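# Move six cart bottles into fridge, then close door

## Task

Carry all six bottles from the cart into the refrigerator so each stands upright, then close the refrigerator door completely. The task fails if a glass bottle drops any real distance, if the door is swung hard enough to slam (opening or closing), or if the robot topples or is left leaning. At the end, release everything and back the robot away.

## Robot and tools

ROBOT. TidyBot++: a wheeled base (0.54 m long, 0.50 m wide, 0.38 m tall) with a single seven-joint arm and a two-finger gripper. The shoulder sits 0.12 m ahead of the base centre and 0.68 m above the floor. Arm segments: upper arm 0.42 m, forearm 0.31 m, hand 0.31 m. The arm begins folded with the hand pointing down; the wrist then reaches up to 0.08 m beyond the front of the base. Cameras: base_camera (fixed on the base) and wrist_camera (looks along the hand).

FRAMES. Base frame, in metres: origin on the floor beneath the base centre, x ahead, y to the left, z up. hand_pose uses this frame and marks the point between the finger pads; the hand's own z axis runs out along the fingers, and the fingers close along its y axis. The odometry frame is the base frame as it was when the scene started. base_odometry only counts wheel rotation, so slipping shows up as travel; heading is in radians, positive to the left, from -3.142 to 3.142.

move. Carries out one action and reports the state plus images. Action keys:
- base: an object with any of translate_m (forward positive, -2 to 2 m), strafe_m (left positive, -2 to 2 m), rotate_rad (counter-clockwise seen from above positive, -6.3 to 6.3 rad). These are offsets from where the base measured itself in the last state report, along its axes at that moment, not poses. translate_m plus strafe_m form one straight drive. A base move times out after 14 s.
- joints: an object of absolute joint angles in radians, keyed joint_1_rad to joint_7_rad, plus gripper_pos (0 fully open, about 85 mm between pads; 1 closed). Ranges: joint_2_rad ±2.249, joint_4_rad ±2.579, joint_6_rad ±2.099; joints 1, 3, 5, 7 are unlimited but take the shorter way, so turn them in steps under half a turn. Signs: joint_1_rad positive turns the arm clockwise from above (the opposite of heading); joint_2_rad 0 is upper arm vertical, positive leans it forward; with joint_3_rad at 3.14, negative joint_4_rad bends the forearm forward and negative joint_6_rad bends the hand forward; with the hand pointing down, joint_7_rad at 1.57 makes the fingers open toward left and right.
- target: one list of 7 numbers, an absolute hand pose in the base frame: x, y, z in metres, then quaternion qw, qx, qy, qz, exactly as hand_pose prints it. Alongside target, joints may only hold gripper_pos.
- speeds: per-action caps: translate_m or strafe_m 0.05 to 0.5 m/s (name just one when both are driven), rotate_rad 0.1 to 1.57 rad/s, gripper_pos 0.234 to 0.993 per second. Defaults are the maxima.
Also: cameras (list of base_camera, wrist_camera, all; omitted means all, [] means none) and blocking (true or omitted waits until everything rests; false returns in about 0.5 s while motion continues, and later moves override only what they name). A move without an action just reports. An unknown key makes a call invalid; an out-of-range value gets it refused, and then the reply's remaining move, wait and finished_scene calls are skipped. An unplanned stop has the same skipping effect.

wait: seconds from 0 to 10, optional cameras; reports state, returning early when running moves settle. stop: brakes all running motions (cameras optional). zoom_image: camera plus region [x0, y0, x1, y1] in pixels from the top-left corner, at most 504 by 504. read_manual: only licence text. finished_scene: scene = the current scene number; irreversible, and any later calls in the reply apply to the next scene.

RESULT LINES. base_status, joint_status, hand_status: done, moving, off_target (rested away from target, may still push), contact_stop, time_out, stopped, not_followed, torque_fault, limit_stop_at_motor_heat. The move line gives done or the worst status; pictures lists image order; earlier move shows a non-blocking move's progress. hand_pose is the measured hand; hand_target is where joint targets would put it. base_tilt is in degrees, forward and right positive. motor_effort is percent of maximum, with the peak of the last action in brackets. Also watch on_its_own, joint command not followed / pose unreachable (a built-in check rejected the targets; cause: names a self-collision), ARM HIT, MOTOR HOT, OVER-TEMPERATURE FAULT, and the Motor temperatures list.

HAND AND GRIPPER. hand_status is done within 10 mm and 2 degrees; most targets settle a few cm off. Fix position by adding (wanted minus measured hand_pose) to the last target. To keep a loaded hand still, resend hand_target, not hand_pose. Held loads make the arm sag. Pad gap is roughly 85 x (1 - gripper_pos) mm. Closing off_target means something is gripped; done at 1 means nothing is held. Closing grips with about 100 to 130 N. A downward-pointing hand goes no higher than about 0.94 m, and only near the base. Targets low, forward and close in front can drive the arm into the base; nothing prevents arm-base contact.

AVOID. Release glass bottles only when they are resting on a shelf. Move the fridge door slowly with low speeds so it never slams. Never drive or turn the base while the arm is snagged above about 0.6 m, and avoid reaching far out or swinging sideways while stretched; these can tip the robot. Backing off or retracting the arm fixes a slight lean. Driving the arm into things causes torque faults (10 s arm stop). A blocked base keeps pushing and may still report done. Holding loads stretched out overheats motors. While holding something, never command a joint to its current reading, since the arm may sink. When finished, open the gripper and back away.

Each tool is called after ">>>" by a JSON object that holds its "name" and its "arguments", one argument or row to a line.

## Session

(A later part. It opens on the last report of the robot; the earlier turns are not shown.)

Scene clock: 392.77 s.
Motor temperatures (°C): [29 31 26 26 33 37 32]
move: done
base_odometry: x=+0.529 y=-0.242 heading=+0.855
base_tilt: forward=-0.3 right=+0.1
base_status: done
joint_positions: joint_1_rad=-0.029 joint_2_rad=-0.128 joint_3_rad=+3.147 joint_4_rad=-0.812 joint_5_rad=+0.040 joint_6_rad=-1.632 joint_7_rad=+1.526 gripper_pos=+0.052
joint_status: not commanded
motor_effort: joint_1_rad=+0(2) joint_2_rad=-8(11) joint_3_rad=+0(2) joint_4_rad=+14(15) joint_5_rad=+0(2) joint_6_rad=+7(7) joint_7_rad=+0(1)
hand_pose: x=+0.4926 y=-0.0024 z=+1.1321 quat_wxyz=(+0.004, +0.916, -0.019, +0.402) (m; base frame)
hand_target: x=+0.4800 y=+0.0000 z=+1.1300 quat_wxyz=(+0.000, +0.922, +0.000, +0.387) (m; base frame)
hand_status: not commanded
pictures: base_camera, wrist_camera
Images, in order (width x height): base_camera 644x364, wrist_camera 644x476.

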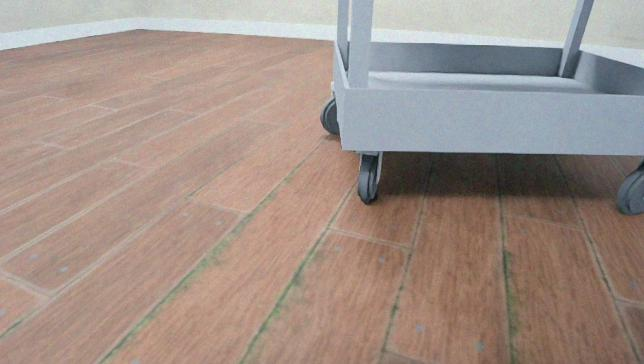

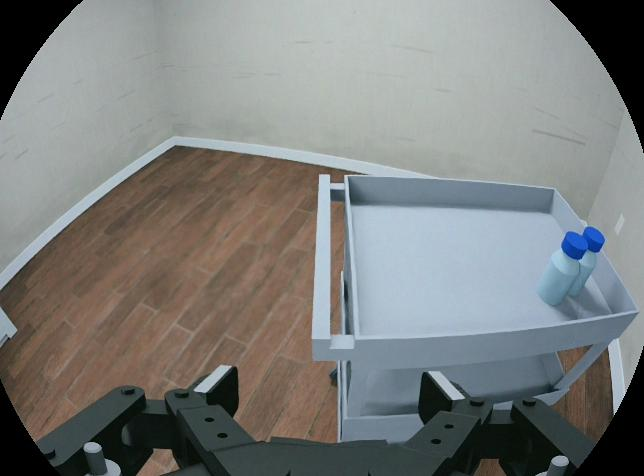

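>>> {"name": "move", "arguments": {
  "base": {"translate_m": 0.3},
  "target": [0.45, -0.36, 1.04, 0.1617, 0.8373, -0.3905, 0.3468],
  "cameras": []
}}

>>> {"name": "move", "arguments": {
  "target": [0.48, -0.395, 0.98, 0.1617, 0.8373, -0.3905, 0.3468]
}}

Scene clock: 398.47 s.
Motor temperatures (°C): [29 31 26 26 33 37 32]
move: off_target
base_odometry: x=+0.726 y=-0.015 heading=+0.854
base_tilt: forward=-0.3 right=+0.1
base_status: done
joint_positions: joint_1_rad=+0.344 joint_2_rad=-0.015 joint_3_rad=+3.544 joint_4_rad=-1.051 joint_5_rad=+0.040 joint_6_rad=-1.362 joint_7_rad=+1.526 gripper_pos=+0.052
joint_status: not commanded
motor_effort: joint_1_rad=+0(2) joint_2_rad=-13(20) joint_3_rad=+0(2) joint_4_rad=+17(19) joint_5_rad=+0(1) joint_6_rad=+6(7) joint_7_rad=+0(1)
hand_pose: x=+0.4628 y=-0.3347 z=+1.0335 quat_wxyz=(+0.141, +0.858, -0.363, +0.335) (m; base frame)
hand_target: x=+0.4500 y=-0.3600 z=+1.0400 quat_wxyz=(+0.162, +0.837, -0.391, +0.347) (m; base frame)
hand_status: off_target (0.029 m and 4.8 deg from the pose sent, 0.372 m and 47.9 deg at the start)
pictures: none
No camera images: "cameras" was empty.

Scene clock: 399.87 s.
Motor temperatures (°C): [29 31 26 26 33 37 32]
move: off_target
base_odometry: x=+0.726 y=-0.015 heading=+0.854
base_tilt: forward=-0.3 right=+0.1
base_status: not commanded
joint_positions: joint_1_rad=+0.389 joint_2_rad=+0.015 joint_3_rad=+3.547 joint_4_rad=-1.211 joint_5_rad=+0.040 joint_6_rad=-1.153 joint_7_rad=+1.526 gripper_pos=+0.052
joint_status: not commanded
motor_effort: joint_1_rad=+1(1) joint_2_rad=-16(17) joint_3_rad=+1(1) joint_4_rad=+19(20) joint_5_rad=+0(1) joint_6_rad=+5(6) joint_7_rad=+0(1)
hand_pose: x=+0.4789 y=-0.3773 z=+0.9848 quat_wxyz=(+0.158, +0.848, -0.376, +0.339) (m; base frame)
hand_target: x=+0.4800 y=-0.3950 z=+0.9800 quat_wxyz=(+0.162, +0.837, -0.391, +0.347) (m; base frame)
hand_status: off_target (0.018 m and 2.3 deg from the pose sent, 0.082 m and 4.8 deg at the start)
pictures: base_camera, wrist_camera
Images, in order (width x height): base_camera 644x364, wrist_camera 644x476.

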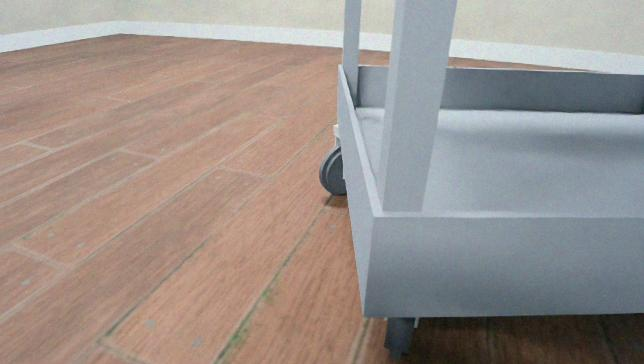

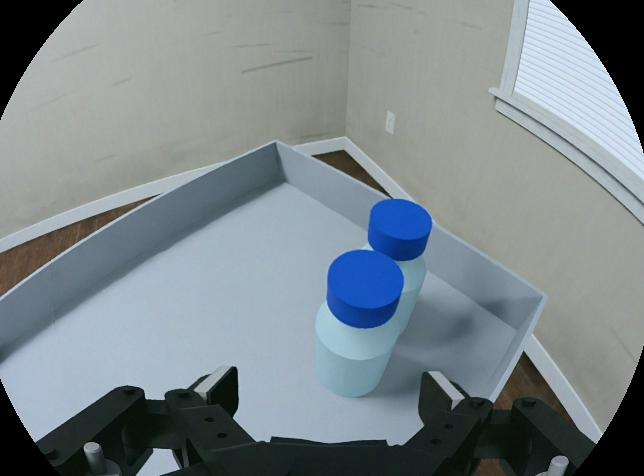

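>>> {"name": "move", "arguments": {
  "target": [0.482, -0.446, 0.95, 0.1617, 0.8373, -0.3905, 0.3468]
}}

Scene clock: 402.03 s.
Motor temperatures (°C): [29 31 26 26 33 37 32]
move: off_target
base_odometry: x=+0.726 y=-0.015 heading=+0.854
base_tilt: forward=-0.3 right=+0.1
base_status: not commanded
joint_positions: joint_1_rad=+0.529 joint_2_rad=+0.092 joint_3_rad=+3.555 joint_4_rad=-1.224 joint_5_rad=-0.074 joint_6_rad=-1.064 joint_7_rad=+1.623 gripper_pos=+0.052
joint_status: not commanded
motor_effort: joint_1_rad=+1(1) joint_2_rad=-18(21) joint_3_rad=+1(1) joint_4_rad=+19(20) joint_5_rad=+0(1) joint_6_rad=+5(6) joint_7_rad=+0(1)
hand_pose: x=+0.4754 y=-0.4333 z=+0.9578 quat_wxyz=(+0.161, +0.838, -0.396, +0.339) (m; base frame)
hand_target: x=+0.4820 y=-0.4460 z=+0.9500 quat_wxyz=(+0.162, +0.837, -0.391, +0.347) (m; base frame)
hand_status: off_target (0.016 m and 1.2 deg from the pose sent, 0.077 m and 2.3 deg at the start)
pictures: base_camera, wrist_camera
Images, in order (width x height): base_camera 644x364, wrist_camera 644x476.

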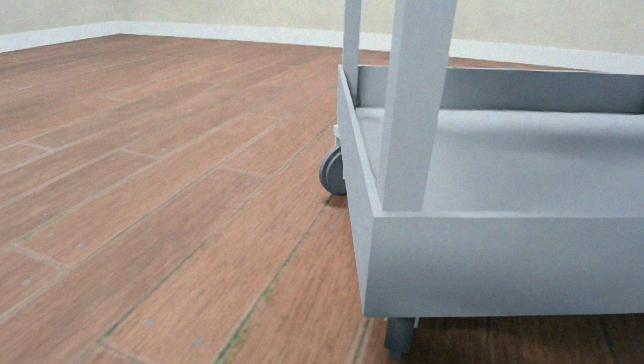

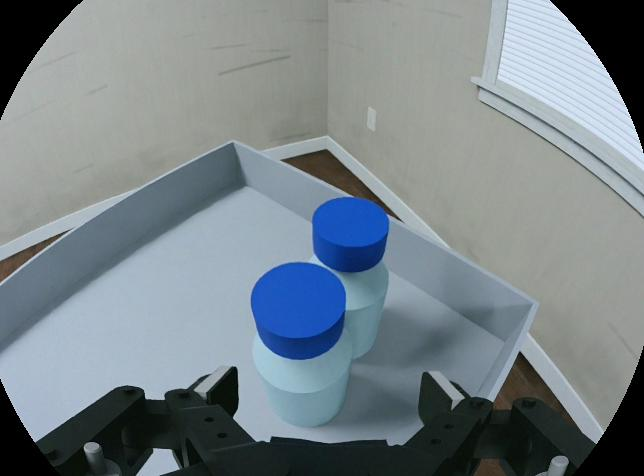

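>>> {"name": "move", "arguments": {
  "target": [0.513, -0.459, 0.907, 0.1617, 0.8373, -0.3905, 0.3468]
}}

Scene clock: 404.03 s.
Motor temperatures (°C): [29 31 26 26 33 37 32]
move: off_target
base_odometry: x=+0.726 y=-0.015 heading=+0.854
base_tilt: forward=-0.3 right=+0.1
base_status: not commanded
joint_positions: joint_1_rad=+0.538 joint_2_rad=+0.155 joint_3_rad=+3.549 joint_4_rad=-1.296 joint_5_rad=-0.076 joint_6_rad=-0.933 joint_7_rad=+1.623 gripper_pos=+0.052
joint_status: not commanded
motor_effort: joint_1_rad=+1(1) joint_2_rad=-20(24) joint_3_rad=+1(2) joint_4_rad=+19(21) joint_5_rad=+0(1) joint_6_rad=+5(6) joint_7_rad=+0(1)
hand_pose: x=+0.4969 y=-0.4579 z=+0.9146 quat_wxyz=(+0.172, +0.838, -0.397, +0.334) (m; base frame)
hand_target: x=+0.5130 y=-0.4590 z=+0.9070 quat_wxyz=(+0.162, +0.837, -0.391, +0.347) (m; base frame)
hand_status: off_target (0.018 m and 2.0 deg from the pose sent, 0.068 m and 1.2 deg at the start)
pictures: base_camera, wrist_camera
Images, in order (width x height): base_camera 644x364, wrist_camera 644x476.

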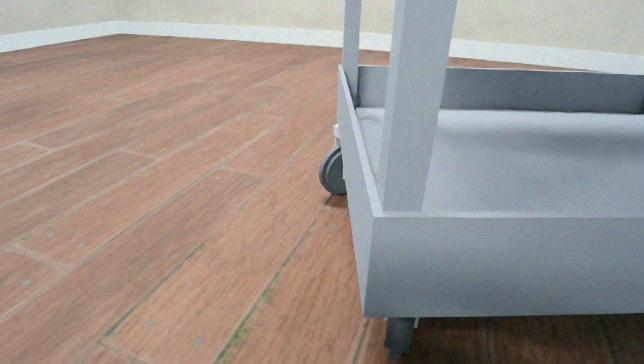

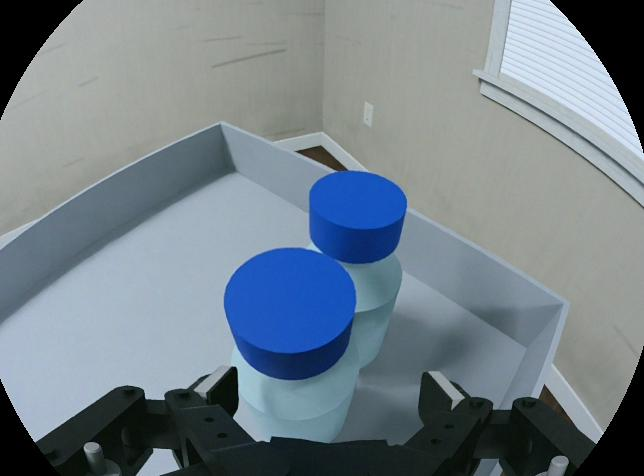

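>>> {"name": "move", "arguments": {
  "target": [0.529, -0.453, 0.903, 0.1617, 0.8373, -0.3905, 0.3468]
}}

Scene clock: 405.30 s.
Motor temperatures (°C): [29 31 26 26 33 37 32]
move: off_target
base_odometry: x=+0.726 y=-0.015 heading=+0.854
base_tilt: forward=-0.3 right=+0.1
base_status: not commanded
joint_positions: joint_1_rad=+0.527 joint_2_rad=+0.159 joint_3_rad=+3.542 joint_4_rad=-1.296 joint_5_rad=-0.076 joint_6_rad=-0.923 joint_7_rad=+1.607 gripper_pos=+0.052
joint_status: not commanded
motor_effort: joint_1_rad=+0(1) joint_2_rad=-21(22) joint_3_rad=+1(2) joint_4_rad=+19(20) joint_5_rad=-1(1) joint_6_rad=+5(6) joint_7_rad=+0(1)
hand_pose: x=+0.5065 y=-0.4536 z=+0.9143 quat_wxyz=(+0.167, +0.837, -0.395, +0.339) (m; base frame)
hand_target: x=+0.5290 y=-0.4530 z=+0.9030 quat_wxyz=(+0.162, +0.837, -0.391, +0.347) (m; base frame)
hand_status: off_target (0.025 m and 1.2 deg from the pose sent, 0.034 m and 2.0 deg at the start)
pictures: base_camera, wrist_camera
Images, in order (width x height): base_camera 644x364, wrist_camera 644x476.

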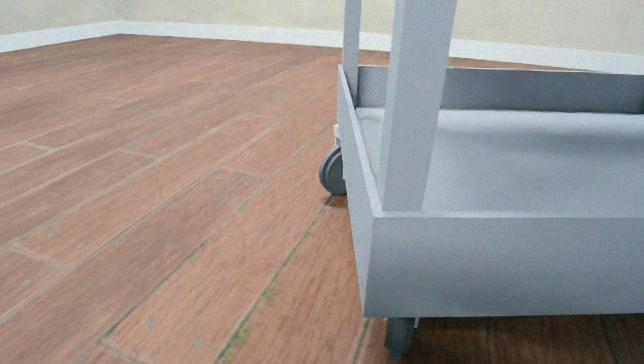

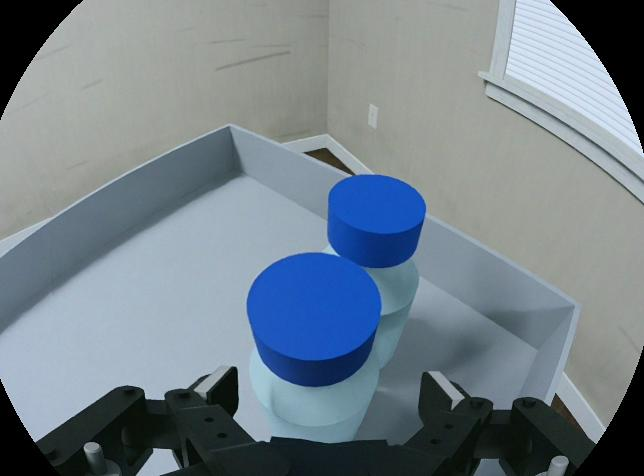

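>>> {"name": "move", "arguments": {
  "target": [0.545, -0.466, 0.862, 0.1617, 0.8373, -0.3905, 0.3468]
}}

Scene clock: 406.77 s.
Motor temperatures (°C): [29 31 26 26 33 37 32]
move: off_target
base_odometry: x=+0.726 y=-0.015 heading=+0.854
base_tilt: forward=-0.3 right=+0.1
base_status: not commanded
joint_positions: joint_1_rad=+0.534 joint_2_rad=+0.214 joint_3_rad=+3.521 joint_4_rad=-1.361 joint_5_rad=-0.076 joint_6_rad=-0.806 joint_7_rad=+1.607 gripper_pos=+0.052
joint_status: not commanded
motor_effort: joint_1_rad=+1(2) joint_2_rad=-23(26) joint_3_rad=+2(2) joint_4_rad=+20(21) joint_5_rad=+0(1) joint_6_rad=+6(7) joint_7_rad=+1(1)
hand_pose: x=+0.5289 y=-0.4665 z=+0.8732 quat_wxyz=(+0.173, +0.840, -0.389, +0.337) (m; base frame)
hand_target: x=+0.5450 y=-0.4660 z=+0.8620 quat_wxyz=(+0.162, +0.837, -0.391, +0.347) (m; base frame)
hand_status: off_target (0.020 m and 1.8 deg from the pose sent, 0.066 m and 1.2 deg at the start)
pictures: base_camera, wrist_camera
Images, in order (width x height): base_camera 644x364, wrist_camera 644x476.

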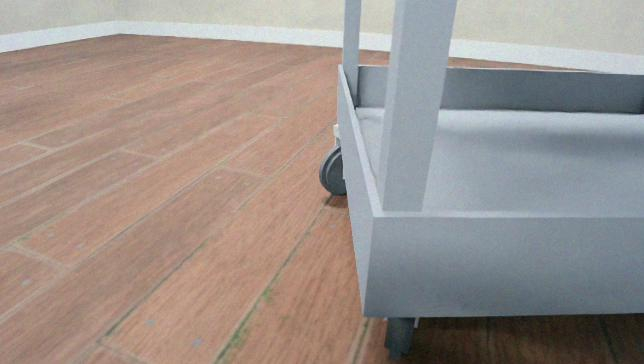

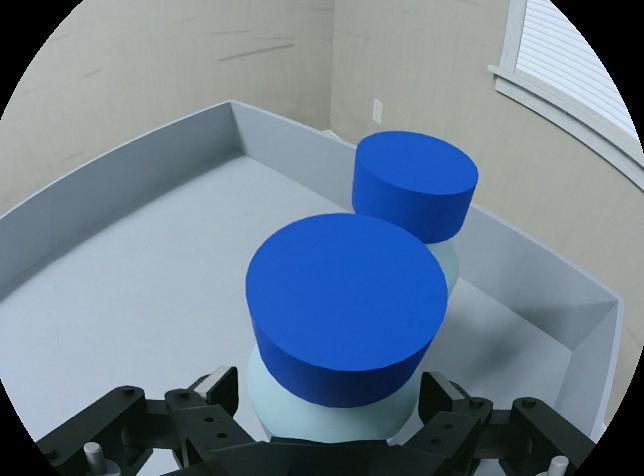

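>>> {"name": "move", "arguments": {
  "target": [0.5415, -0.469, 0.859, 0.1617, 0.8373, -0.3905, 0.3468],
  "cameras": []
}}

>>> {"name": "move", "arguments": {
  "joints": {"gripper_pos": 0.5},
  "speeds": {"gripper_pos": 0.234}
}}

Scene clock: 407.77 s.
Motor temperatures (°C): [29 31 26 26 33 37 32]
move: off_target
base_odometry: x=+0.726 y=-0.015 heading=+0.854
base_tilt: forward=-0.3 right=+0.1
base_status: not commanded
joint_positions: joint_1_rad=+0.544 joint_2_rad=+0.214 joint_3_rad=+3.518 joint_4_rad=-1.368 joint_5_rad=-0.081 joint_6_rad=-0.796 joint_7_rad=+1.608 gripper_pos=+0.052
joint_status: not commanded
motor_effort: joint_1_rad=+0(2) joint_2_rad=-23(24) joint_3_rad=+1(2) joint_4_rad=+19(20) joint_5_rad=+0(1) joint_6_rad=+6(6) joint_7_rad=+0(1)
hand_pose: x=+0.5261 y=-0.4694 z=+0.8709 quat_wxyz=(+0.172, +0.838, -0.393, +0.338) (m; base frame)
hand_target: x=+0.5415 y=-0.4690 z=+0.8590 quat_wxyz=(+0.162, +0.837, -0.391, +0.347) (m; base frame)
hand_status: off_target (0.019 m and 1.6 deg from the pose sent, 0.019 m and 1.8 deg at the start)
pictures: none
No camera images: "cameras" was empty.

Scene clock: 410.00 s.
Motor temperatures (°C): [29 31 26 26 33 37 32]
move: off_target
base_odometry: x=+0.726 y=-0.015 heading=+0.854
base_tilt: forward=-0.3 right=+0.1
base_status: not commanded
joint_positions: joint_1_rad=+0.544 joint_2_rad=+0.214 joint_3_rad=+3.514 joint_4_rad=-1.368 joint_5_rad=-0.082 joint_6_rad=-0.796 joint_7_rad=+1.608 gripper_pos=+0.229
joint_status: gripper_pos off_target (ended at +0.229, target +0.500)
motor_effort: joint_1_rad=+1(3) joint_2_rad=-19(24) joint_3_rad=+2(4) joint_4_rad=+17(20) joint_5_rad=+0(2) joint_6_rad=+6(7) joint_7_rad=+0(1)
hand_pose: x=+0.5279 y=-0.4678 z=+0.8711 quat_wxyz=(+0.171, +0.838, -0.392, +0.338) (m; base frame)
hand_target: x=+0.5415 y=-0.4690 z=+0.8590 quat_wxyz=(+0.162, +0.837, -0.391, +0.347) (m; base frame)
hand_status: not commanded
pictures: base_camera, wrist_camera
Images, in order (width x height): base_camera 644x364, wrist_camera 644x476.

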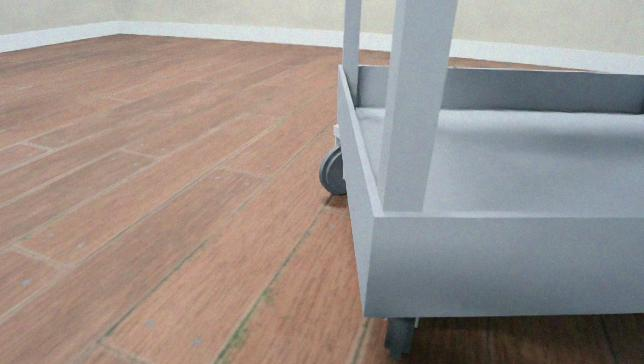

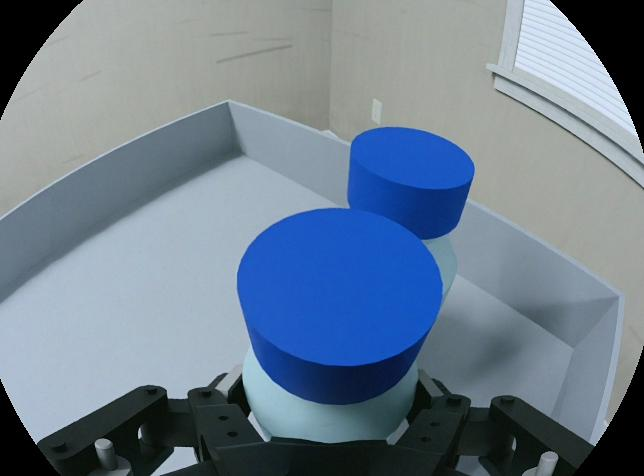

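>>> {"name": "move", "arguments": {
  "target": [0.515, -0.448, 0.97, 0.1617, 0.8373, -0.3905, 0.3468],
  "cameras": []
}}

>>> {"name": "move", "arguments": {
  "target": [0.44, -0.36, 1.09, 0.1617, 0.8373, -0.3905, 0.3468]
}}

Scene clock: 412.07 s.
Motor temperatures (°C): [29 31 26 26 33 37 32]
move: off_target
base_odometry: x=+0.726 y=-0.015 heading=+0.854
base_tilt: forward=-0.3 right=+0.1
base_status: not commanded
joint_positions: joint_1_rad=+0.546 joint_2_rad=+0.210 joint_3_rad=+3.514 joint_4_rad=-1.147 joint_5_rad=-0.082 joint_6_rad=-1.049 joint_7_rad=+1.608 gripper_pos=+0.229
joint_status: not commanded
motor_effort: joint_1_rad=+1(2) joint_2_rad=-27(29) joint_3_rad=+2(2) joint_4_rad=+23(24) joint_5_rad=+0(1) joint_6_rad=+8(9) joint_7_rad=+0(1)
hand_pose: x=+0.5239 y=-0.4508 z=+0.9354 quat_wxyz=(+0.162, +0.846, -0.387, +0.328) (m; base frame)
hand_target: x=+0.5150 y=-0.4480 z=+0.9700 quat_wxyz=(+0.162, +0.837, -0.391, +0.347) (m; base frame)
hand_status: off_target (0.036 m and 2.4 deg from the pose sent, 0.102 m and 1.4 deg at the start)
pictures: none
No camera images: "cameras" was empty.

Scene clock: 413.77 s.
Motor temperatures (°C): [29 31 26 26 33 37 32]
move: off_target
base_odometry: x=+0.726 y=-0.015 heading=+0.854
base_tilt: forward=-0.3 right=+0.1
base_status: not commanded
joint_positions: joint_1_rad=+0.463 joint_2_rad=+0.065 joint_3_rad=+3.553 joint_4_rad=-0.843 joint_5_rad=-0.064 joint_6_rad=-1.463 joint_7_rad=+1.606 gripper_pos=+0.229
joint_status: not commanded
motor_effort: joint_1_rad=+0(1) joint_2_rad=-19(29) joint_3_rad=+1(2) joint_4_rad=+20(24) joint_5_rad=-1(1) joint_6_rad=+8(10) joint_7_rad=+0(1)
hand_pose: x=+0.4607 y=-0.3582 z=+1.0738 quat_wxyz=(+0.149, +0.851, -0.365, +0.348) (m; base frame)
hand_target: x=+0.4400 y=-0.3600 z=+1.0900 quat_wxyz=(+0.162, +0.837, -0.391, +0.347) (m; base frame)
hand_status: off_target (0.026 m and 3.7 deg from the pose sent, 0.198 m and 2.4 deg at the start)
pictures: base_camera, wrist_camera
Images, in order (width x height): base_camera 644x364, wrist_camera 644x476.

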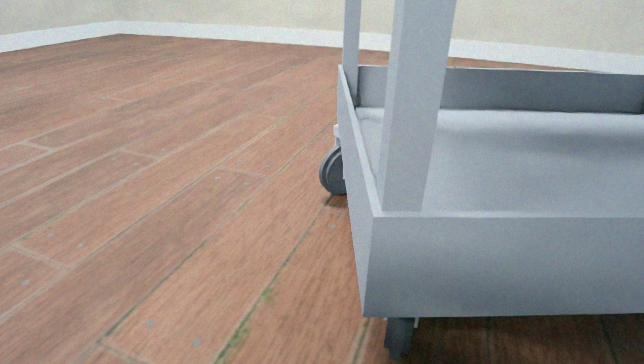

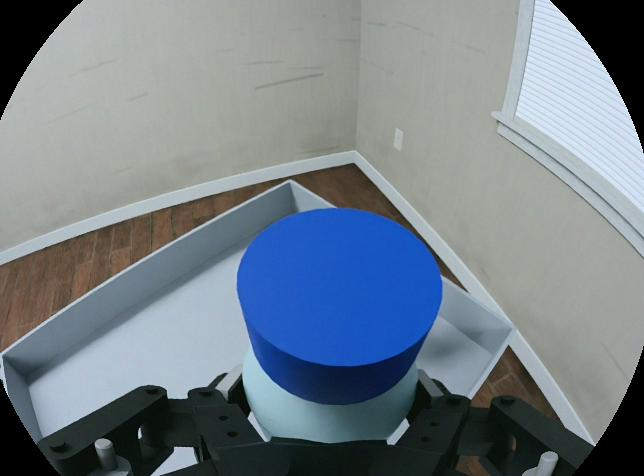

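>>> {"name": "move", "arguments": {
  "base": {"translate_m": -0.3},
  "target": [0.48, 0, 1.13, 0, 0.922, 0, 0.387],
  "cameras": []
}}

>>> {"name": "move", "arguments": {
  "base": {"translate_m": 0.378, "strafe_m": 0.837, "rotate_rad": 1.135},
  "speeds": {"rotate_rad": 0.6, "strafe_m": 0.4},
  "cameras": []
}}

>>> {"name": "move", "arguments": {
  "base": {"translate_m": 0.68},
  "speeds": {"translate_m": 0.3}
}}

Scene clock: 416.63 s.
Motor temperatures (°C): [29 31 26 26 33 37 32]
move: off_target
base_odometry: x=+0.529 y=-0.242 heading=+0.854
base_tilt: forward=-0.3 right=+0.1
base_status: done
joint_positions: joint_1_rad=-0.008 joint_2_rad=-0.119 joint_3_rad=+3.180 joint_4_rad=-0.829 joint_5_rad=-0.037 joint_6_rad=-1.647 joint_7_rad=+1.606 gripper_pos=+0.229
joint_status: not commanded
motor_effort: joint_1_rad=+1(3) joint_2_rad=-11(24) joint_3_rad=+0(3) joint_4_rad=+18(22) joint_5_rad=-1(3) joint_6_rad=+8(10) joint_7_rad=+0(1)
hand_pose: x=+0.4945 y=-0.0004 z=+1.1179 quat_wxyz=(-0.006, +0.924, +0.010, +0.383) (m; base frame)
hand_target: x=+0.4800 y=+0.0000 z=+1.1300 quat_wxyz=(+0.000, +0.922, +0.000, +0.387) (m; base frame)
hand_status: off_target (0.019 m and 1.4 deg from the pose sent, 0.363 m and 46.4 deg at the start)
pictures: none
No camera images: "cameras" was empty.

Scene clock: 420.07 s.
Motor temperatures (°C): [29 31 26 26 33 37 32]
move: done
base_odometry: x=+0.146 y=+0.593 heading=+1.991
base_tilt: forward=-0.3 right=+0.1
base_status: done
joint_positions: joint_1_rad=-0.014 joint_2_rad=-0.113 joint_3_rad=+3.175 joint_4_rad=-0.829 joint_5_rad=-0.024 joint_6_rad=-1.648 joint_7_rad=+1.606 gripper_pos=+0.229
joint_status: not commanded
motor_effort: joint_1_rad=+1(2) joint_2_rad=-11(15) joint_3_rad=+0(3) joint_4_rad=+17(18) joint_5_rad=+0(3) joint_6_rad=+8(10) joint_7_rad=+0(1)
hand_pose: x=+0.4966 y=+0.0000 z=+1.1155 quat_wxyz=(-0.002, +0.925, +0.012, +0.380) (m; base frame)
hand_target: x=+0.4800 y=+0.0000 z=+1.1300 quat_wxyz=(+0.000, +0.922, +0.000, +0.387) (m; base frame)
hand_status: not commanded
pictures: none
No camera images: "cameras" was empty.

Scene clock: 423.27 s.
Motor temperatures (°C): [29 31 26 26 33 37 32]
move: done
base_odometry: x=-0.131 y=+1.214 heading=+1.992
base_tilt: forward=-0.3 right=+0.1
base_status: done
joint_positions: joint_1_rad=-0.014 joint_2_rad=-0.114 joint_3_rad=+3.175 joint_4_rad=-0.829 joint_5_rad=-0.024 joint_6_rad=-1.649 joint_7_rad=+1.606 gripper_pos=+0.229
joint_status: not commanded
motor_effort: joint_1_rad=+1(1) joint_2_rad=-12(14) joint_3_rad=+0(1) joint_4_rad=+18(19) joint_5_rad=-1(2) joint_6_rad=+9(10) joint_7_rad=+0(1)
hand_pose: x=+0.4961 y=+0.0000 z=+1.1152 quat_wxyz=(-0.002, +0.925, +0.012, +0.379) (m; base frame)
hand_target: x=+0.4800 y=+0.0000 z=+1.1300 quat_wxyz=(+0.000, +0.922, +0.000, +0.387) (m; base frame)
hand_status: not commanded
pictures: base_camera, wrist_camera
Images, in order (width x height): base_camera 644x364, wrist_camera 644x476.

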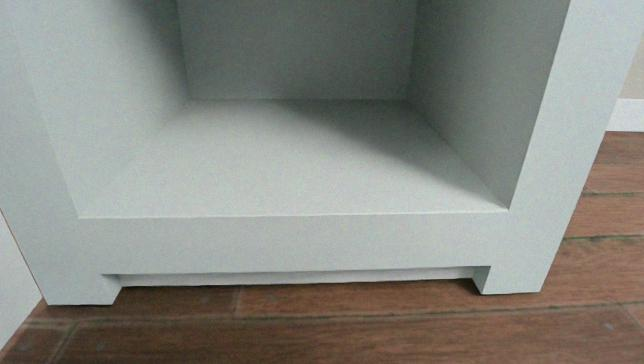

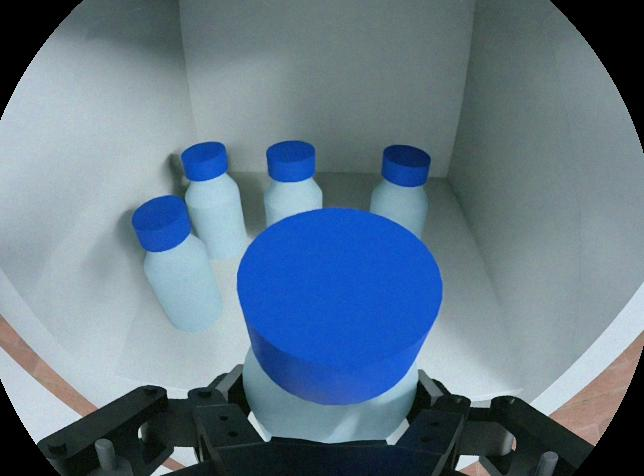

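>>> {"name": "move", "arguments": {
  "target": [0.58, 0.057, 1.095, 0, 0.915, 0, 0.404],
  "cameras": []
}}

>>> {"name": "move", "arguments": {
  "target": [0.66, 0.058, 1.07, 0, 0.905, 0, 0.425]
}}

Scene clock: 426.10 s.
Motor temperatures (°C): [29 31 26 26 33 37 32]
move: off_target
base_odometry: x=-0.131 y=+1.214 heading=+1.992
base_tilt: forward=-0.3 right=+0.1
base_status: not commanded
joint_positions: joint_1_rad=-0.135 joint_2_rad=+0.012 joint_3_rad=+3.066 joint_4_rad=-0.887 joint_5_rad=+0.127 joint_6_rad=-1.510 joint_7_rad=+1.437 gripper_pos=+0.229
joint_status: not commanded
motor_effort: joint_1_rad=+1(2) joint_2_rad=-18(22) joint_3_rad=+0(1) joint_4_rad=+20(21) joint_5_rad=+1(2) joint_6_rad=+8(9) joint_7_rad=+0(1)
hand_pose: x=+0.5737 y=+0.0581 z=+1.0689 quat_wxyz=(-0.002, +0.932, +0.016, +0.363) (m; base frame)
hand_target: x=+0.5800 y=+0.0570 z=+1.0950 quat_wxyz=(+0.000, +0.915, +0.000, +0.404) (m; base frame)
hand_status: off_target (0.027 m and 5.4 deg from the pose sent, 0.103 m and 3.4 deg at the start)
pictures: none
No camera images: "cameras" was empty.

Scene clock: 427.17 s.
Motor temperatures (°C): [29 31 26 26 33 37 32]
move: off_target
base_odometry: x=-0.131 y=+1.214 heading=+1.992
base_tilt: forward=-0.3 right=+0.1
base_status: not commanded
joint_positions: joint_1_rad=-0.157 joint_2_rad=+0.111 joint_3_rad=+3.103 joint_4_rad=-0.915 joint_5_rad=+0.127 joint_6_rad=-1.335 joint_7_rad=+1.436 gripper_pos=+0.229
joint_status: not commanded
motor_effort: joint_1_rad=+1(1) joint_2_rad=-23(26) joint_3_rad=+0(1) joint_4_rad=+21(22) joint_5_rad=+1(2) joint_6_rad=+8(9) joint_7_rad=+0(1)
hand_pose: x=+0.6490 y=+0.0654 z=+1.0438 quat_wxyz=(-0.002, +0.923, +0.017, +0.385) (m; base frame)
hand_target: x=+0.6600 y=+0.0580 z=+1.0700 quat_wxyz=(+0.000, +0.905, +0.000, +0.425) (m; base frame)
hand_status: off_target (0.029 m and 5.4 deg from the pose sent, 0.086 m and 8.0 deg at the start)
pictures: base_camera, wrist_camera
Images, in order (width x height): base_camera 644x364, wrist_camera 644x476.

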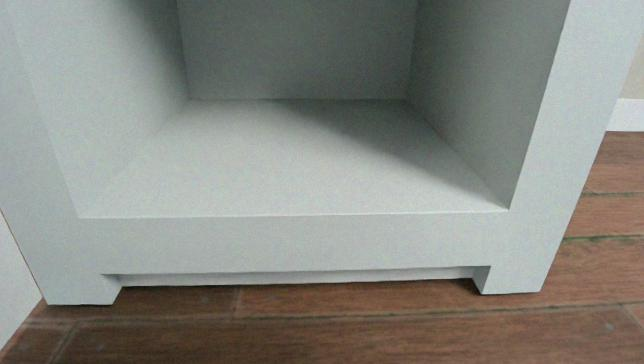

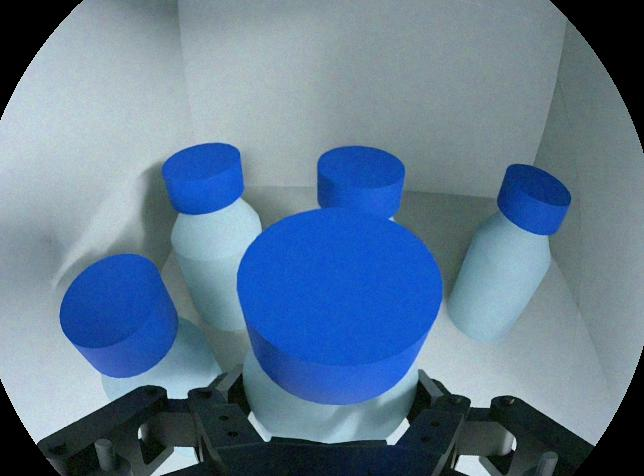

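>>> {"name": "move", "arguments": {
  "target": [0.66, 0.046, 1.05, 0, 0.905, 0, 0.425]
}}

Scene clock: 428.70 s.
Motor temperatures (°C): [29 31 26 26 33 37 32]
move: off_target
base_odometry: x=-0.131 y=+1.214 heading=+1.992
base_tilt: forward=-0.3 right=+0.1
base_status: not commanded
joint_positions: joint_1_rad=-0.137 joint_2_rad=+0.098 joint_3_rad=+3.103 joint_4_rad=-1.024 joint_5_rad=+0.127 joint_6_rad=-1.256 joint_7_rad=+1.436 gripper_pos=+0.229
joint_status: not commanded
motor_effort: joint_1_rad=+0(1) joint_2_rad=-24(24) joint_3_rad=+1(1) joint_4_rad=+21(22) joint_5_rad=+1(2) joint_6_rad=+8(9) joint_7_rad=+0(1)
hand_pose: x=+0.6554 y=+0.0568 z=+1.0145 quat_wxyz=(+0.003, +0.926, +0.014, +0.377) (m; base frame)
hand_target: x=+0.6600 y=+0.0460 z=+1.0500 quat_wxyz=(+0.000, +0.905, +0.000, +0.425) (m; base frame)
hand_status: off_target (0.037 m and 6.2 deg from the pose sent, 0.023 m and 5.4 deg at the start)
pictures: base_camera, wrist_camera
Images, in order (width x height): base_camera 644x364, wrist_camera 644x476.

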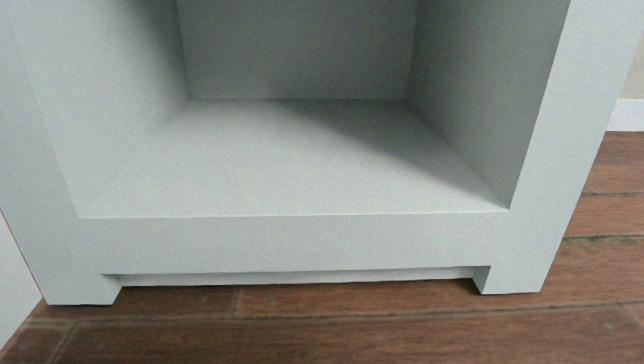

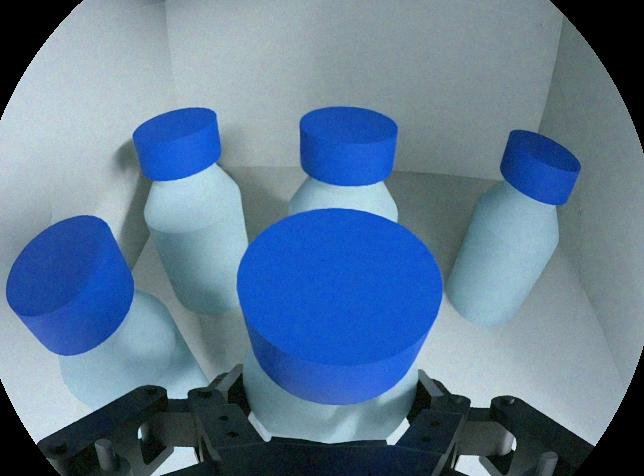

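>>> {"name": "move", "arguments": {
  "target": [0.66, 0.042, 1.036, 0, 0.905, 0, 0.425],
  "cameras": []
}}

>>> {"name": "move", "arguments": {
  "target": [0.66, 0.042, 1.024, 0, 0.905, 0, 0.425]
}}

Scene clock: 429.90 s.
Motor temperatures (°C): [29 31 26 26 33 37 32]
move: off_target
base_odometry: x=-0.131 y=+1.214 heading=+1.992
base_tilt: forward=-0.3 right=+0.1
base_status: not commanded
joint_positions: joint_1_rad=-0.123 joint_2_rad=+0.077 joint_3_rad=+3.103 joint_4_rad=-1.086 joint_5_rad=+0.127 joint_6_rad=-1.198 joint_7_rad=+1.436 gripper_pos=+0.229
joint_status: not commanded
motor_effort: joint_1_rad=+1(1) joint_2_rad=-22(23) joint_3_rad=+0(1) joint_4_rad=+22(22) joint_5_rad=+1(2) joint_6_rad=+8(9) joint_7_rad=+0(1)
hand_pose: x=+0.6563 y=+0.0508 z=+1.0070 quat_wxyz=(+0.005, +0.923, +0.011, +0.385) (m; base frame)
hand_target: x=+0.6600 y=+0.0420 z=+1.0360 quat_wxyz=(+0.000, +0.905, +0.000, +0.425) (m; base frame)
hand_status: off_target (0.031 m and 5.2 deg from the pose sent, 0.027 m and 6.2 deg at the start)
pictures: none
No camera images: "cameras" was empty.

Scene clock: 430.67 s.
Motor temperatures (°C): [29 31 26 26 33 37 32]
move: off_target
base_odometry: x=-0.131 y=+1.214 heading=+1.992
base_tilt: forward=-0.3 right=+0.1
base_status: not commanded
joint_positions: joint_1_rad=-0.122 joint_2_rad=+0.052 joint_3_rad=+3.103 joint_4_rad=-1.133 joint_5_rad=+0.127 joint_6_rad=-1.149 joint_7_rad=+1.436 gripper_pos=+0.229
joint_status: not commanded
motor_effort: joint_1_rad=+0(1) joint_2_rad=-19(21) joint_3_rad=+1(1) joint_4_rad=+20(22) joint_5_rad=+2(3) joint_6_rad=+7(9) joint_7_rad=+0(1)
hand_pose: x=+0.6546 y=+0.0507 z=+1.0074 quat_wxyz=(+0.004, +0.918, +0.012, +0.397) (m; base frame)
hand_target: x=+0.6600 y=+0.0420 z=+1.0240 quat_wxyz=(+0.000, +0.905, +0.000, +0.425) (m; base frame)
hand_status: off_target (0.019 m and 3.8 deg from the pose sent, 0.019 m and 5.2 deg at the start)
pictures: base_camera, wrist_camera
Images, in order (width x height): base_camera 644x364, wrist_camera 644x476.

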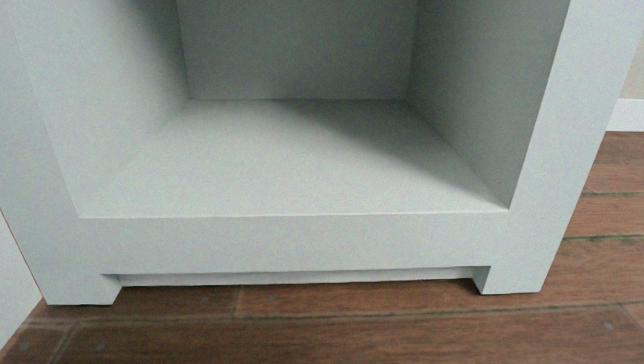

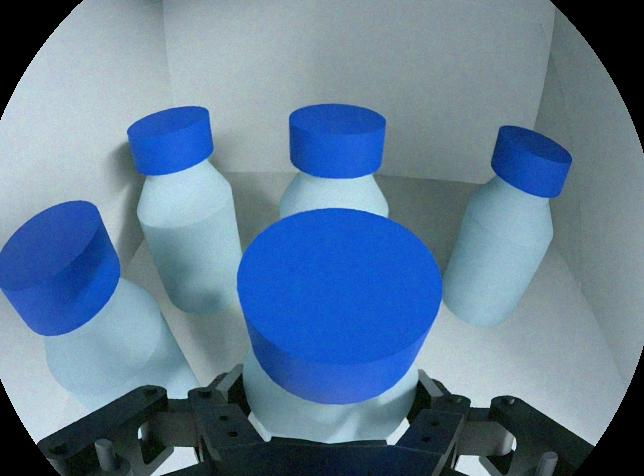

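Down. Release.

>>> {"name": "move", "arguments": {
  "joints": {"gripper_pos": 0.09},
  "speeds": {"gripper_pos": 0.234},
  "cameras": []
}}

>>> {"name": "move", "arguments": {
  "target": [0.59, 0.045, 1.09, 0, 0.915, 0, 0.404]
}}

>>> {"name": "move", "arguments": {
  "base": {"translate_m": -0.68},
  "target": [0.48, 0, 1.13, 0, 0.922, 0, 0.387],
  "joints": {"gripper_pos": 0.05}
}}

Scene clock: 433.23 s.
Motor temperatures (°C): [29 31 26 26 33 37 32]
move: done
base_odometry: x=-0.131 y=+1.214 heading=+1.992
base_tilt: forward=-0.3 right=+0.1
base_status: not commanded
joint_positions: joint_1_rad=-0.118 joint_2_rad=+0.041 joint_3_rad=+3.103 joint_4_rad=-1.134 joint_5_rad=+0.127 joint_6_rad=-1.139 joint_7_rad=+1.436 gripper_pos=+0.092
joint_status: all done
motor_effort: joint_1_rad=+0(2) joint_2_rad=-18(21) joint_3_rad=+0(1) joint_4_rad=+18(20) joint_5_rad=+1(3) joint_6_rad=+6(8) joint_7_rad=+0(1)
hand_pose: x=+0.6533 y=+0.0486 z=+1.0151 quat_wxyz=(+0.004, +0.914, +0.011, +0.406) (m; base frame)
hand_target: x=+0.6600 y=+0.0420 z=+1.0240 quat_wxyz=(+0.000, +0.905, +0.000, +0.425) (m; base frame)
hand_status: not commanded
pictures: none
No camera images: "cameras" was empty.

Scene clock: 434.53 s.
Motor temperatures (°C): [29 31 26 26 33 37 32]
move: off_target
base_odometry: x=-0.131 y=+1.214 heading=+1.992
base_tilt: forward=-0.3 right=+0.1
base_status: not commanded
joint_positions: joint_1_rad=-0.118 joint_2_rad=+0.001 joint_3_rad=+3.103 joint_4_rad=-0.922 joint_5_rad=+0.127 joint_6_rad=-1.364 joint_7_rad=+1.436 gripper_pos=+0.092
joint_status: not commanded
motor_effort: joint_1_rad=+1(1) joint_2_rad=-15(19) joint_3_rad=+0(1) joint_4_rad=+17(19) joint_5_rad=+2(2) joint_6_rad=+6(7) joint_7_rad=+0(1)
hand_pose: x=+0.6029 y=+0.0387 z=+1.0897 quat_wxyz=(+0.001, +0.908, -0.004, +0.418) (m; base frame)
hand_target: x=+0.5900 y=+0.0450 z=+1.0900 quat_wxyz=(+0.000, +0.915, +0.000, +0.404) (m; base frame)
hand_status: off_target (0.014 m and 1.8 deg from the pose sent, 0.098 m and 1.3 deg at the start)
pictures: base_camera, wrist_camera
Images, in order (width x height): base_camera 644x364, wrist_camera 644x476.

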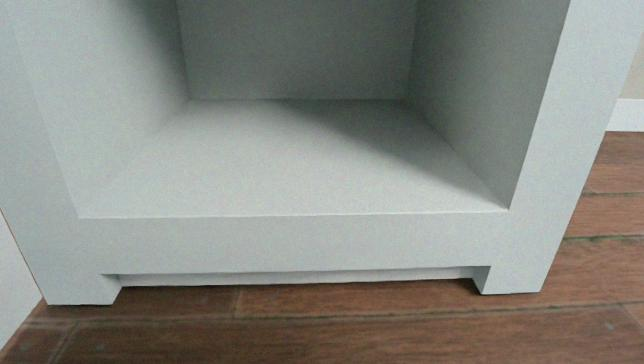

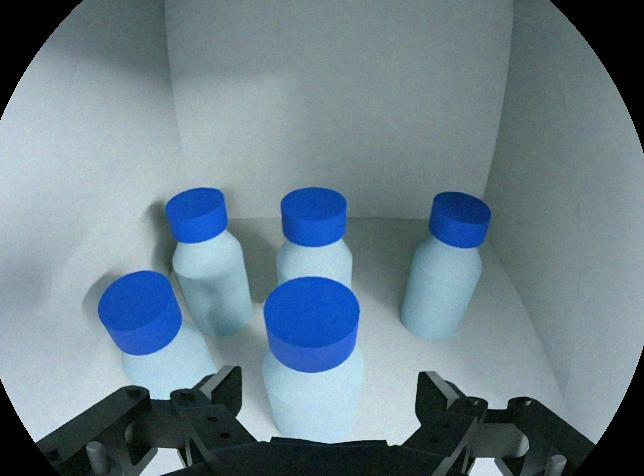

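Scene clock: 437.40 s.
Motor temperatures (°C): [29 31 26 26 33 37 32]
move: off_target
base_odometry: x=+0.147 y=+0.593 heading=+1.993
base_tilt: forward=-0.3 right=+0.1
base_status: done
joint_positions: joint_1_rad=-0.031 joint_2_rad=-0.137 joint_3_rad=+3.145 joint_4_rad=-0.808 joint_5_rad=+0.045 joint_6_rad=-1.632 joint_7_rad=+1.527 gripper_pos=+0.052
joint_status: all done
motor_effort: joint_1_rad=+1(2) joint_2_rad=-8(21) joint_3_rad=+0(2) joint_4_rad=+14(18) joint_5_rad=+0(1) joint_6_rad=+5(7) joint_7_rad=+0(1)
hand_pose: x=+0.4882 y=-0.0030 z=+1.1371 quat_wxyz=(+0.005, +0.913, -0.018, +0.408) (m; base frame)
hand_target: x=+0.4800 y=+0.0000 z=+1.1300 quat_wxyz=(+0.000, +0.922, +0.000, +0.387) (m; base frame)
hand_status: off_target (0.011 m and 3.4 deg from the pose sent, 0.135 m and 3.9 deg at the start)
pictures: base_camera, wrist_camera
Images, in order (width x height): base_camera 644x364, wrist_camera 644x476.

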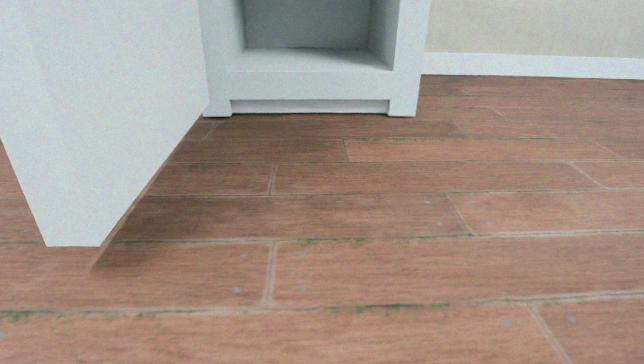

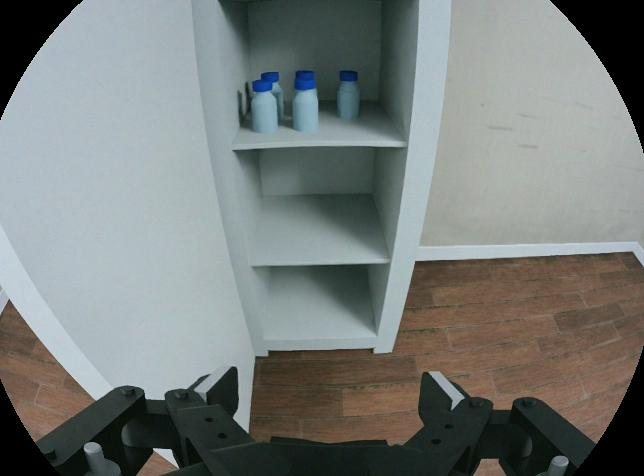

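>>> {"name": "move", "arguments": {
  "base": {"translate_m": -0.918, "strafe_m": -0.012, "rotate_rad": -1.138},
  "speeds": {"rotate_rad": 0.8},
  "cameras": []
}}

>>> {"name": "move", "arguments": {
  "base": {"translate_m": 0.3},
  "target": [0.46, -0.38, 1.04, 0.1617, 0.8373, -0.3905, 0.3468],
  "cameras": []
}}

>>> {"name": "move", "arguments": {
  "target": [0.5, -0.46, 0.97, 0.1617, 0.8373, -0.3905, 0.3468]
}}

Scene clock: 441.87 s.
Motor temperatures (°C): [28 31 26 26 33 37 32]
move: done
base_odometry: x=+0.534 y=-0.239 heading=+0.854
base_tilt: forward=-0.3 right=+0.1
base_status: done
joint_positions: joint_1_rad=-0.028 joint_2_rad=-0.129 joint_3_rad=+3.148 joint_4_rad=-0.808 joint_5_rad=+0.040 joint_6_rad=-1.633 joint_7_rad=+1.527 gripper_pos=+0.052
joint_status: not commanded
motor_effort: joint_1_rad=+0(2) joint_2_rad=-7(11) joint_3_rad=+1(2) joint_4_rad=+14(15) joint_5_rad=+0(1) joint_6_rad=+6(7) joint_7_rad=+0(1)
hand_pose: x=+0.4923 y=-0.0033 z=+1.1337 quat_wxyz=(+0.004, +0.915, -0.020, +0.403) (m; base frame)
hand_target: x=+0.4800 y=+0.0000 z=+1.1300 quat_wxyz=(+0.000, +0.922, +0.000, +0.387) (m; base frame)
hand_status: not commanded
pictures: none
No camera images: "cameras" was empty.

Scene clock: 443.67 s.
Motor temperatures (°C): [28 31 26 26 33 37 32]
move: off_target
base_odometry: x=+0.732 y=-0.013 heading=+0.854
base_tilt: forward=-0.3 right=+0.1
base_status: done
joint_positions: joint_1_rad=+0.404 joint_2_rad=+0.037 joint_3_rad=+3.554 joint_4_rad=-0.998 joint_5_rad=+0.036 joint_6_rad=-1.362 joint_7_rad=+1.527 gripper_pos=+0.052
joint_status: not commanded
motor_effort: joint_1_rad=+1(2) joint_2_rad=-15(22) joint_3_rad=+0(2) joint_4_rad=+17(19) joint_5_rad=+0(2) joint_6_rad=+5(7) joint_7_rad=+0(1)
hand_pose: x=+0.4595 y=-0.3670 z=+1.0353 quat_wxyz=(+0.160, +0.846, -0.388, +0.329) (m; base frame)
hand_target: x=+0.4600 y=-0.3800 z=+1.0400 quat_wxyz=(+0.162, +0.837, -0.391, +0.347) (m; base frame)
hand_status: off_target (0.014 m and 2.3 deg from the pose sent, 0.390 m and 47.8 deg at the start)
pictures: none
No camera images: "cameras" was empty.

Scene clock: 445.13 s.
Motor temperatures (°C): [28 31 26 26 33 37 32]
move: off_target
base_odometry: x=+0.732 y=-0.013 heading=+0.854
base_tilt: forward=-0.3 right=+0.1
base_status: not commanded
joint_positions: joint_1_rad=+0.589 joint_2_rad=+0.173 joint_3_rad=+3.551 joint_4_rad=-1.078 joint_5_rad=-0.098 joint_6_rad=-1.147 joint_7_rad=+1.618 gripper_pos=+0.052
joint_status: not commanded
motor_effort: joint_1_rad=+0(2) joint_2_rad=-21(24) joint_3_rad=+1(2) joint_4_rad=+18(20) joint_5_rad=-1(1) joint_6_rad=+6(6) joint_7_rad=+0(1)
hand_pose: x=+0.4787 y=-0.4600 z=+0.9719 quat_wxyz=(+0.169, +0.832, -0.414, +0.329) (m; base frame)
hand_target: x=+0.5000 y=-0.4600 z=+0.9700 quat_wxyz=(+0.162, +0.837, -0.391, +0.347) (m; base frame)
hand_status: off_target (0.021 m and 3.5 deg from the pose sent, 0.121 m and 2.3 deg at the start)
pictures: base_camera, wrist_camera
Images, in order (width x height): base_camera 644x364, wrist_camera 644x476.

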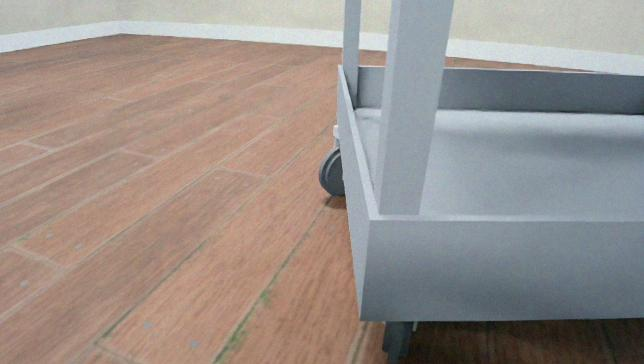

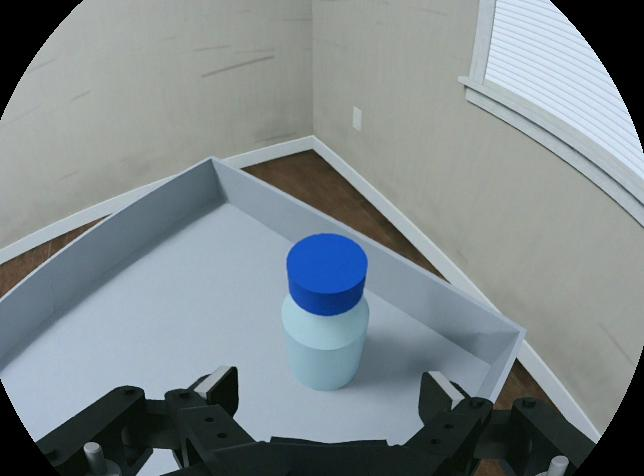

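>>> {"name": "move", "arguments": {
  "target": [0.525, -0.495, 0.915, 0.1617, 0.8373, -0.3905, 0.3468]
}}

Scene clock: 446.70 s.
Motor temperatures (°C): [28 31 26 26 33 37 32]
move: off_target
base_odometry: x=+0.732 y=-0.013 heading=+0.854
base_tilt: forward=-0.3 right=+0.1
base_status: not commanded
joint_positions: joint_1_rad=+0.648 joint_2_rad=+0.248 joint_3_rad=+3.505 joint_4_rad=-1.154 joint_5_rad=-0.134 joint_6_rad=-0.990 joint_7_rad=+1.650 gripper_pos=+0.052
joint_status: not commanded
motor_effort: joint_1_rad=+0(1) joint_2_rad=-24(28) joint_3_rad=+1(2) joint_4_rad=+19(21) joint_5_rad=+0(1) joint_6_rad=+5(6) joint_7_rad=+0(0)
hand_pose: x=+0.5056 y=-0.4950 z=+0.9216 quat_wxyz=(+0.170, +0.832, -0.409, +0.333) (m; base frame)
hand_target: x=+0.5250 y=-0.4950 z=+0.9150 quat_wxyz=(+0.162, +0.837, -0.391, +0.347) (m; base frame)
hand_status: off_target (0.021 m and 2.9 deg from the pose sent, 0.081 m and 3.5 deg at the start)
pictures: base_camera, wrist_camera
Images, in order (width x height): base_camera 644x364, wrist_camera 644x476.

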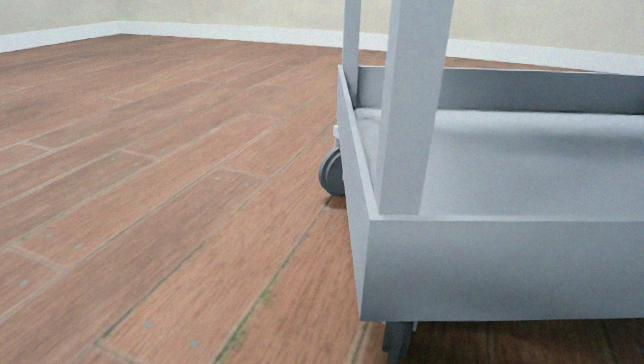

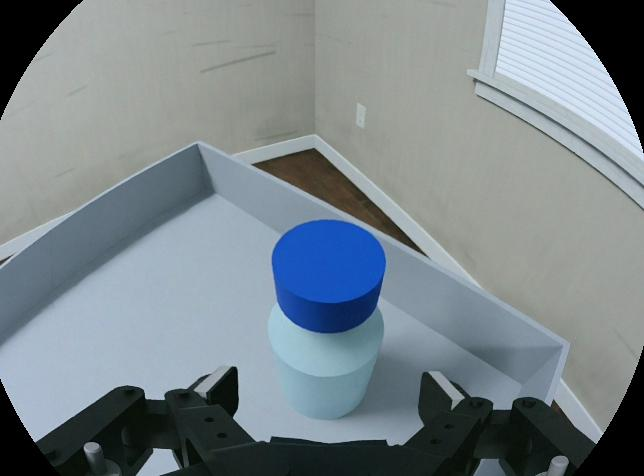

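>>> {"name": "move", "arguments": {
  "target": [0.553, -0.533, 0.862, 0.1617, 0.8373, -0.3905, 0.3468]
}}

Scene clock: 448.20 s.
Motor temperatures (°C): [28 31 26 26 33 37 32]
move: off_target
base_odometry: x=+0.731 y=-0.013 heading=+0.854
base_tilt: forward=-0.3 right=+0.1
base_status: not commanded
joint_positions: joint_1_rad=+0.713 joint_2_rad=+0.353 joint_3_rad=+3.440 joint_4_rad=-1.167 joint_5_rad=-0.159 joint_6_rad=-0.869 joint_7_rad=+1.672 gripper_pos=+0.052
joint_status: not commanded
motor_effort: joint_1_rad=+1(2) joint_2_rad=-29(31) joint_3_rad=+2(2) joint_4_rad=+19(21) joint_5_rad=-1(1) joint_6_rad=+5(7) joint_7_rad=+0(1)
hand_pose: x=+0.5352 y=-0.5316 z=+0.8716 quat_wxyz=(+0.170, +0.834, -0.406, +0.334) (m; base frame)
hand_target: x=+0.5530 y=-0.5330 z=+0.8620 quat_wxyz=(+0.162, +0.837, -0.391, +0.347) (m; base frame)
hand_status: off_target (0.020 m and 2.5 deg from the pose sent, 0.085 m and 2.9 deg at the start)
pictures: base_camera, wrist_camera
Images, in order (width x height): base_camera 644x364, wrist_camera 644x476.

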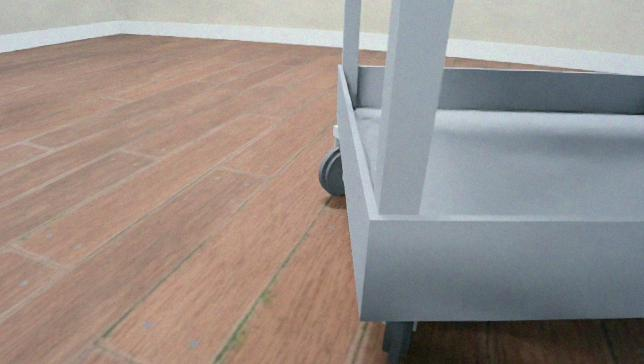

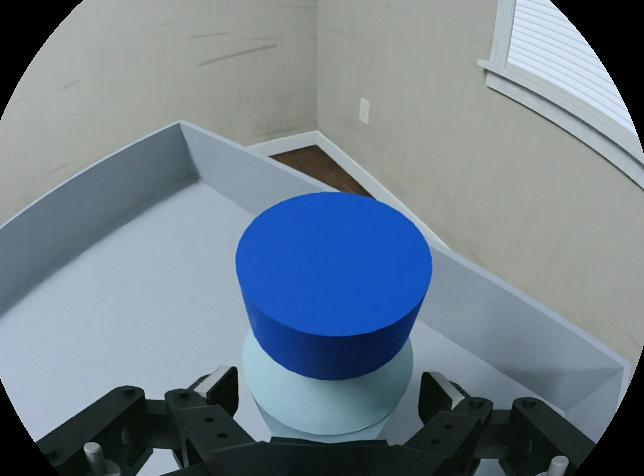

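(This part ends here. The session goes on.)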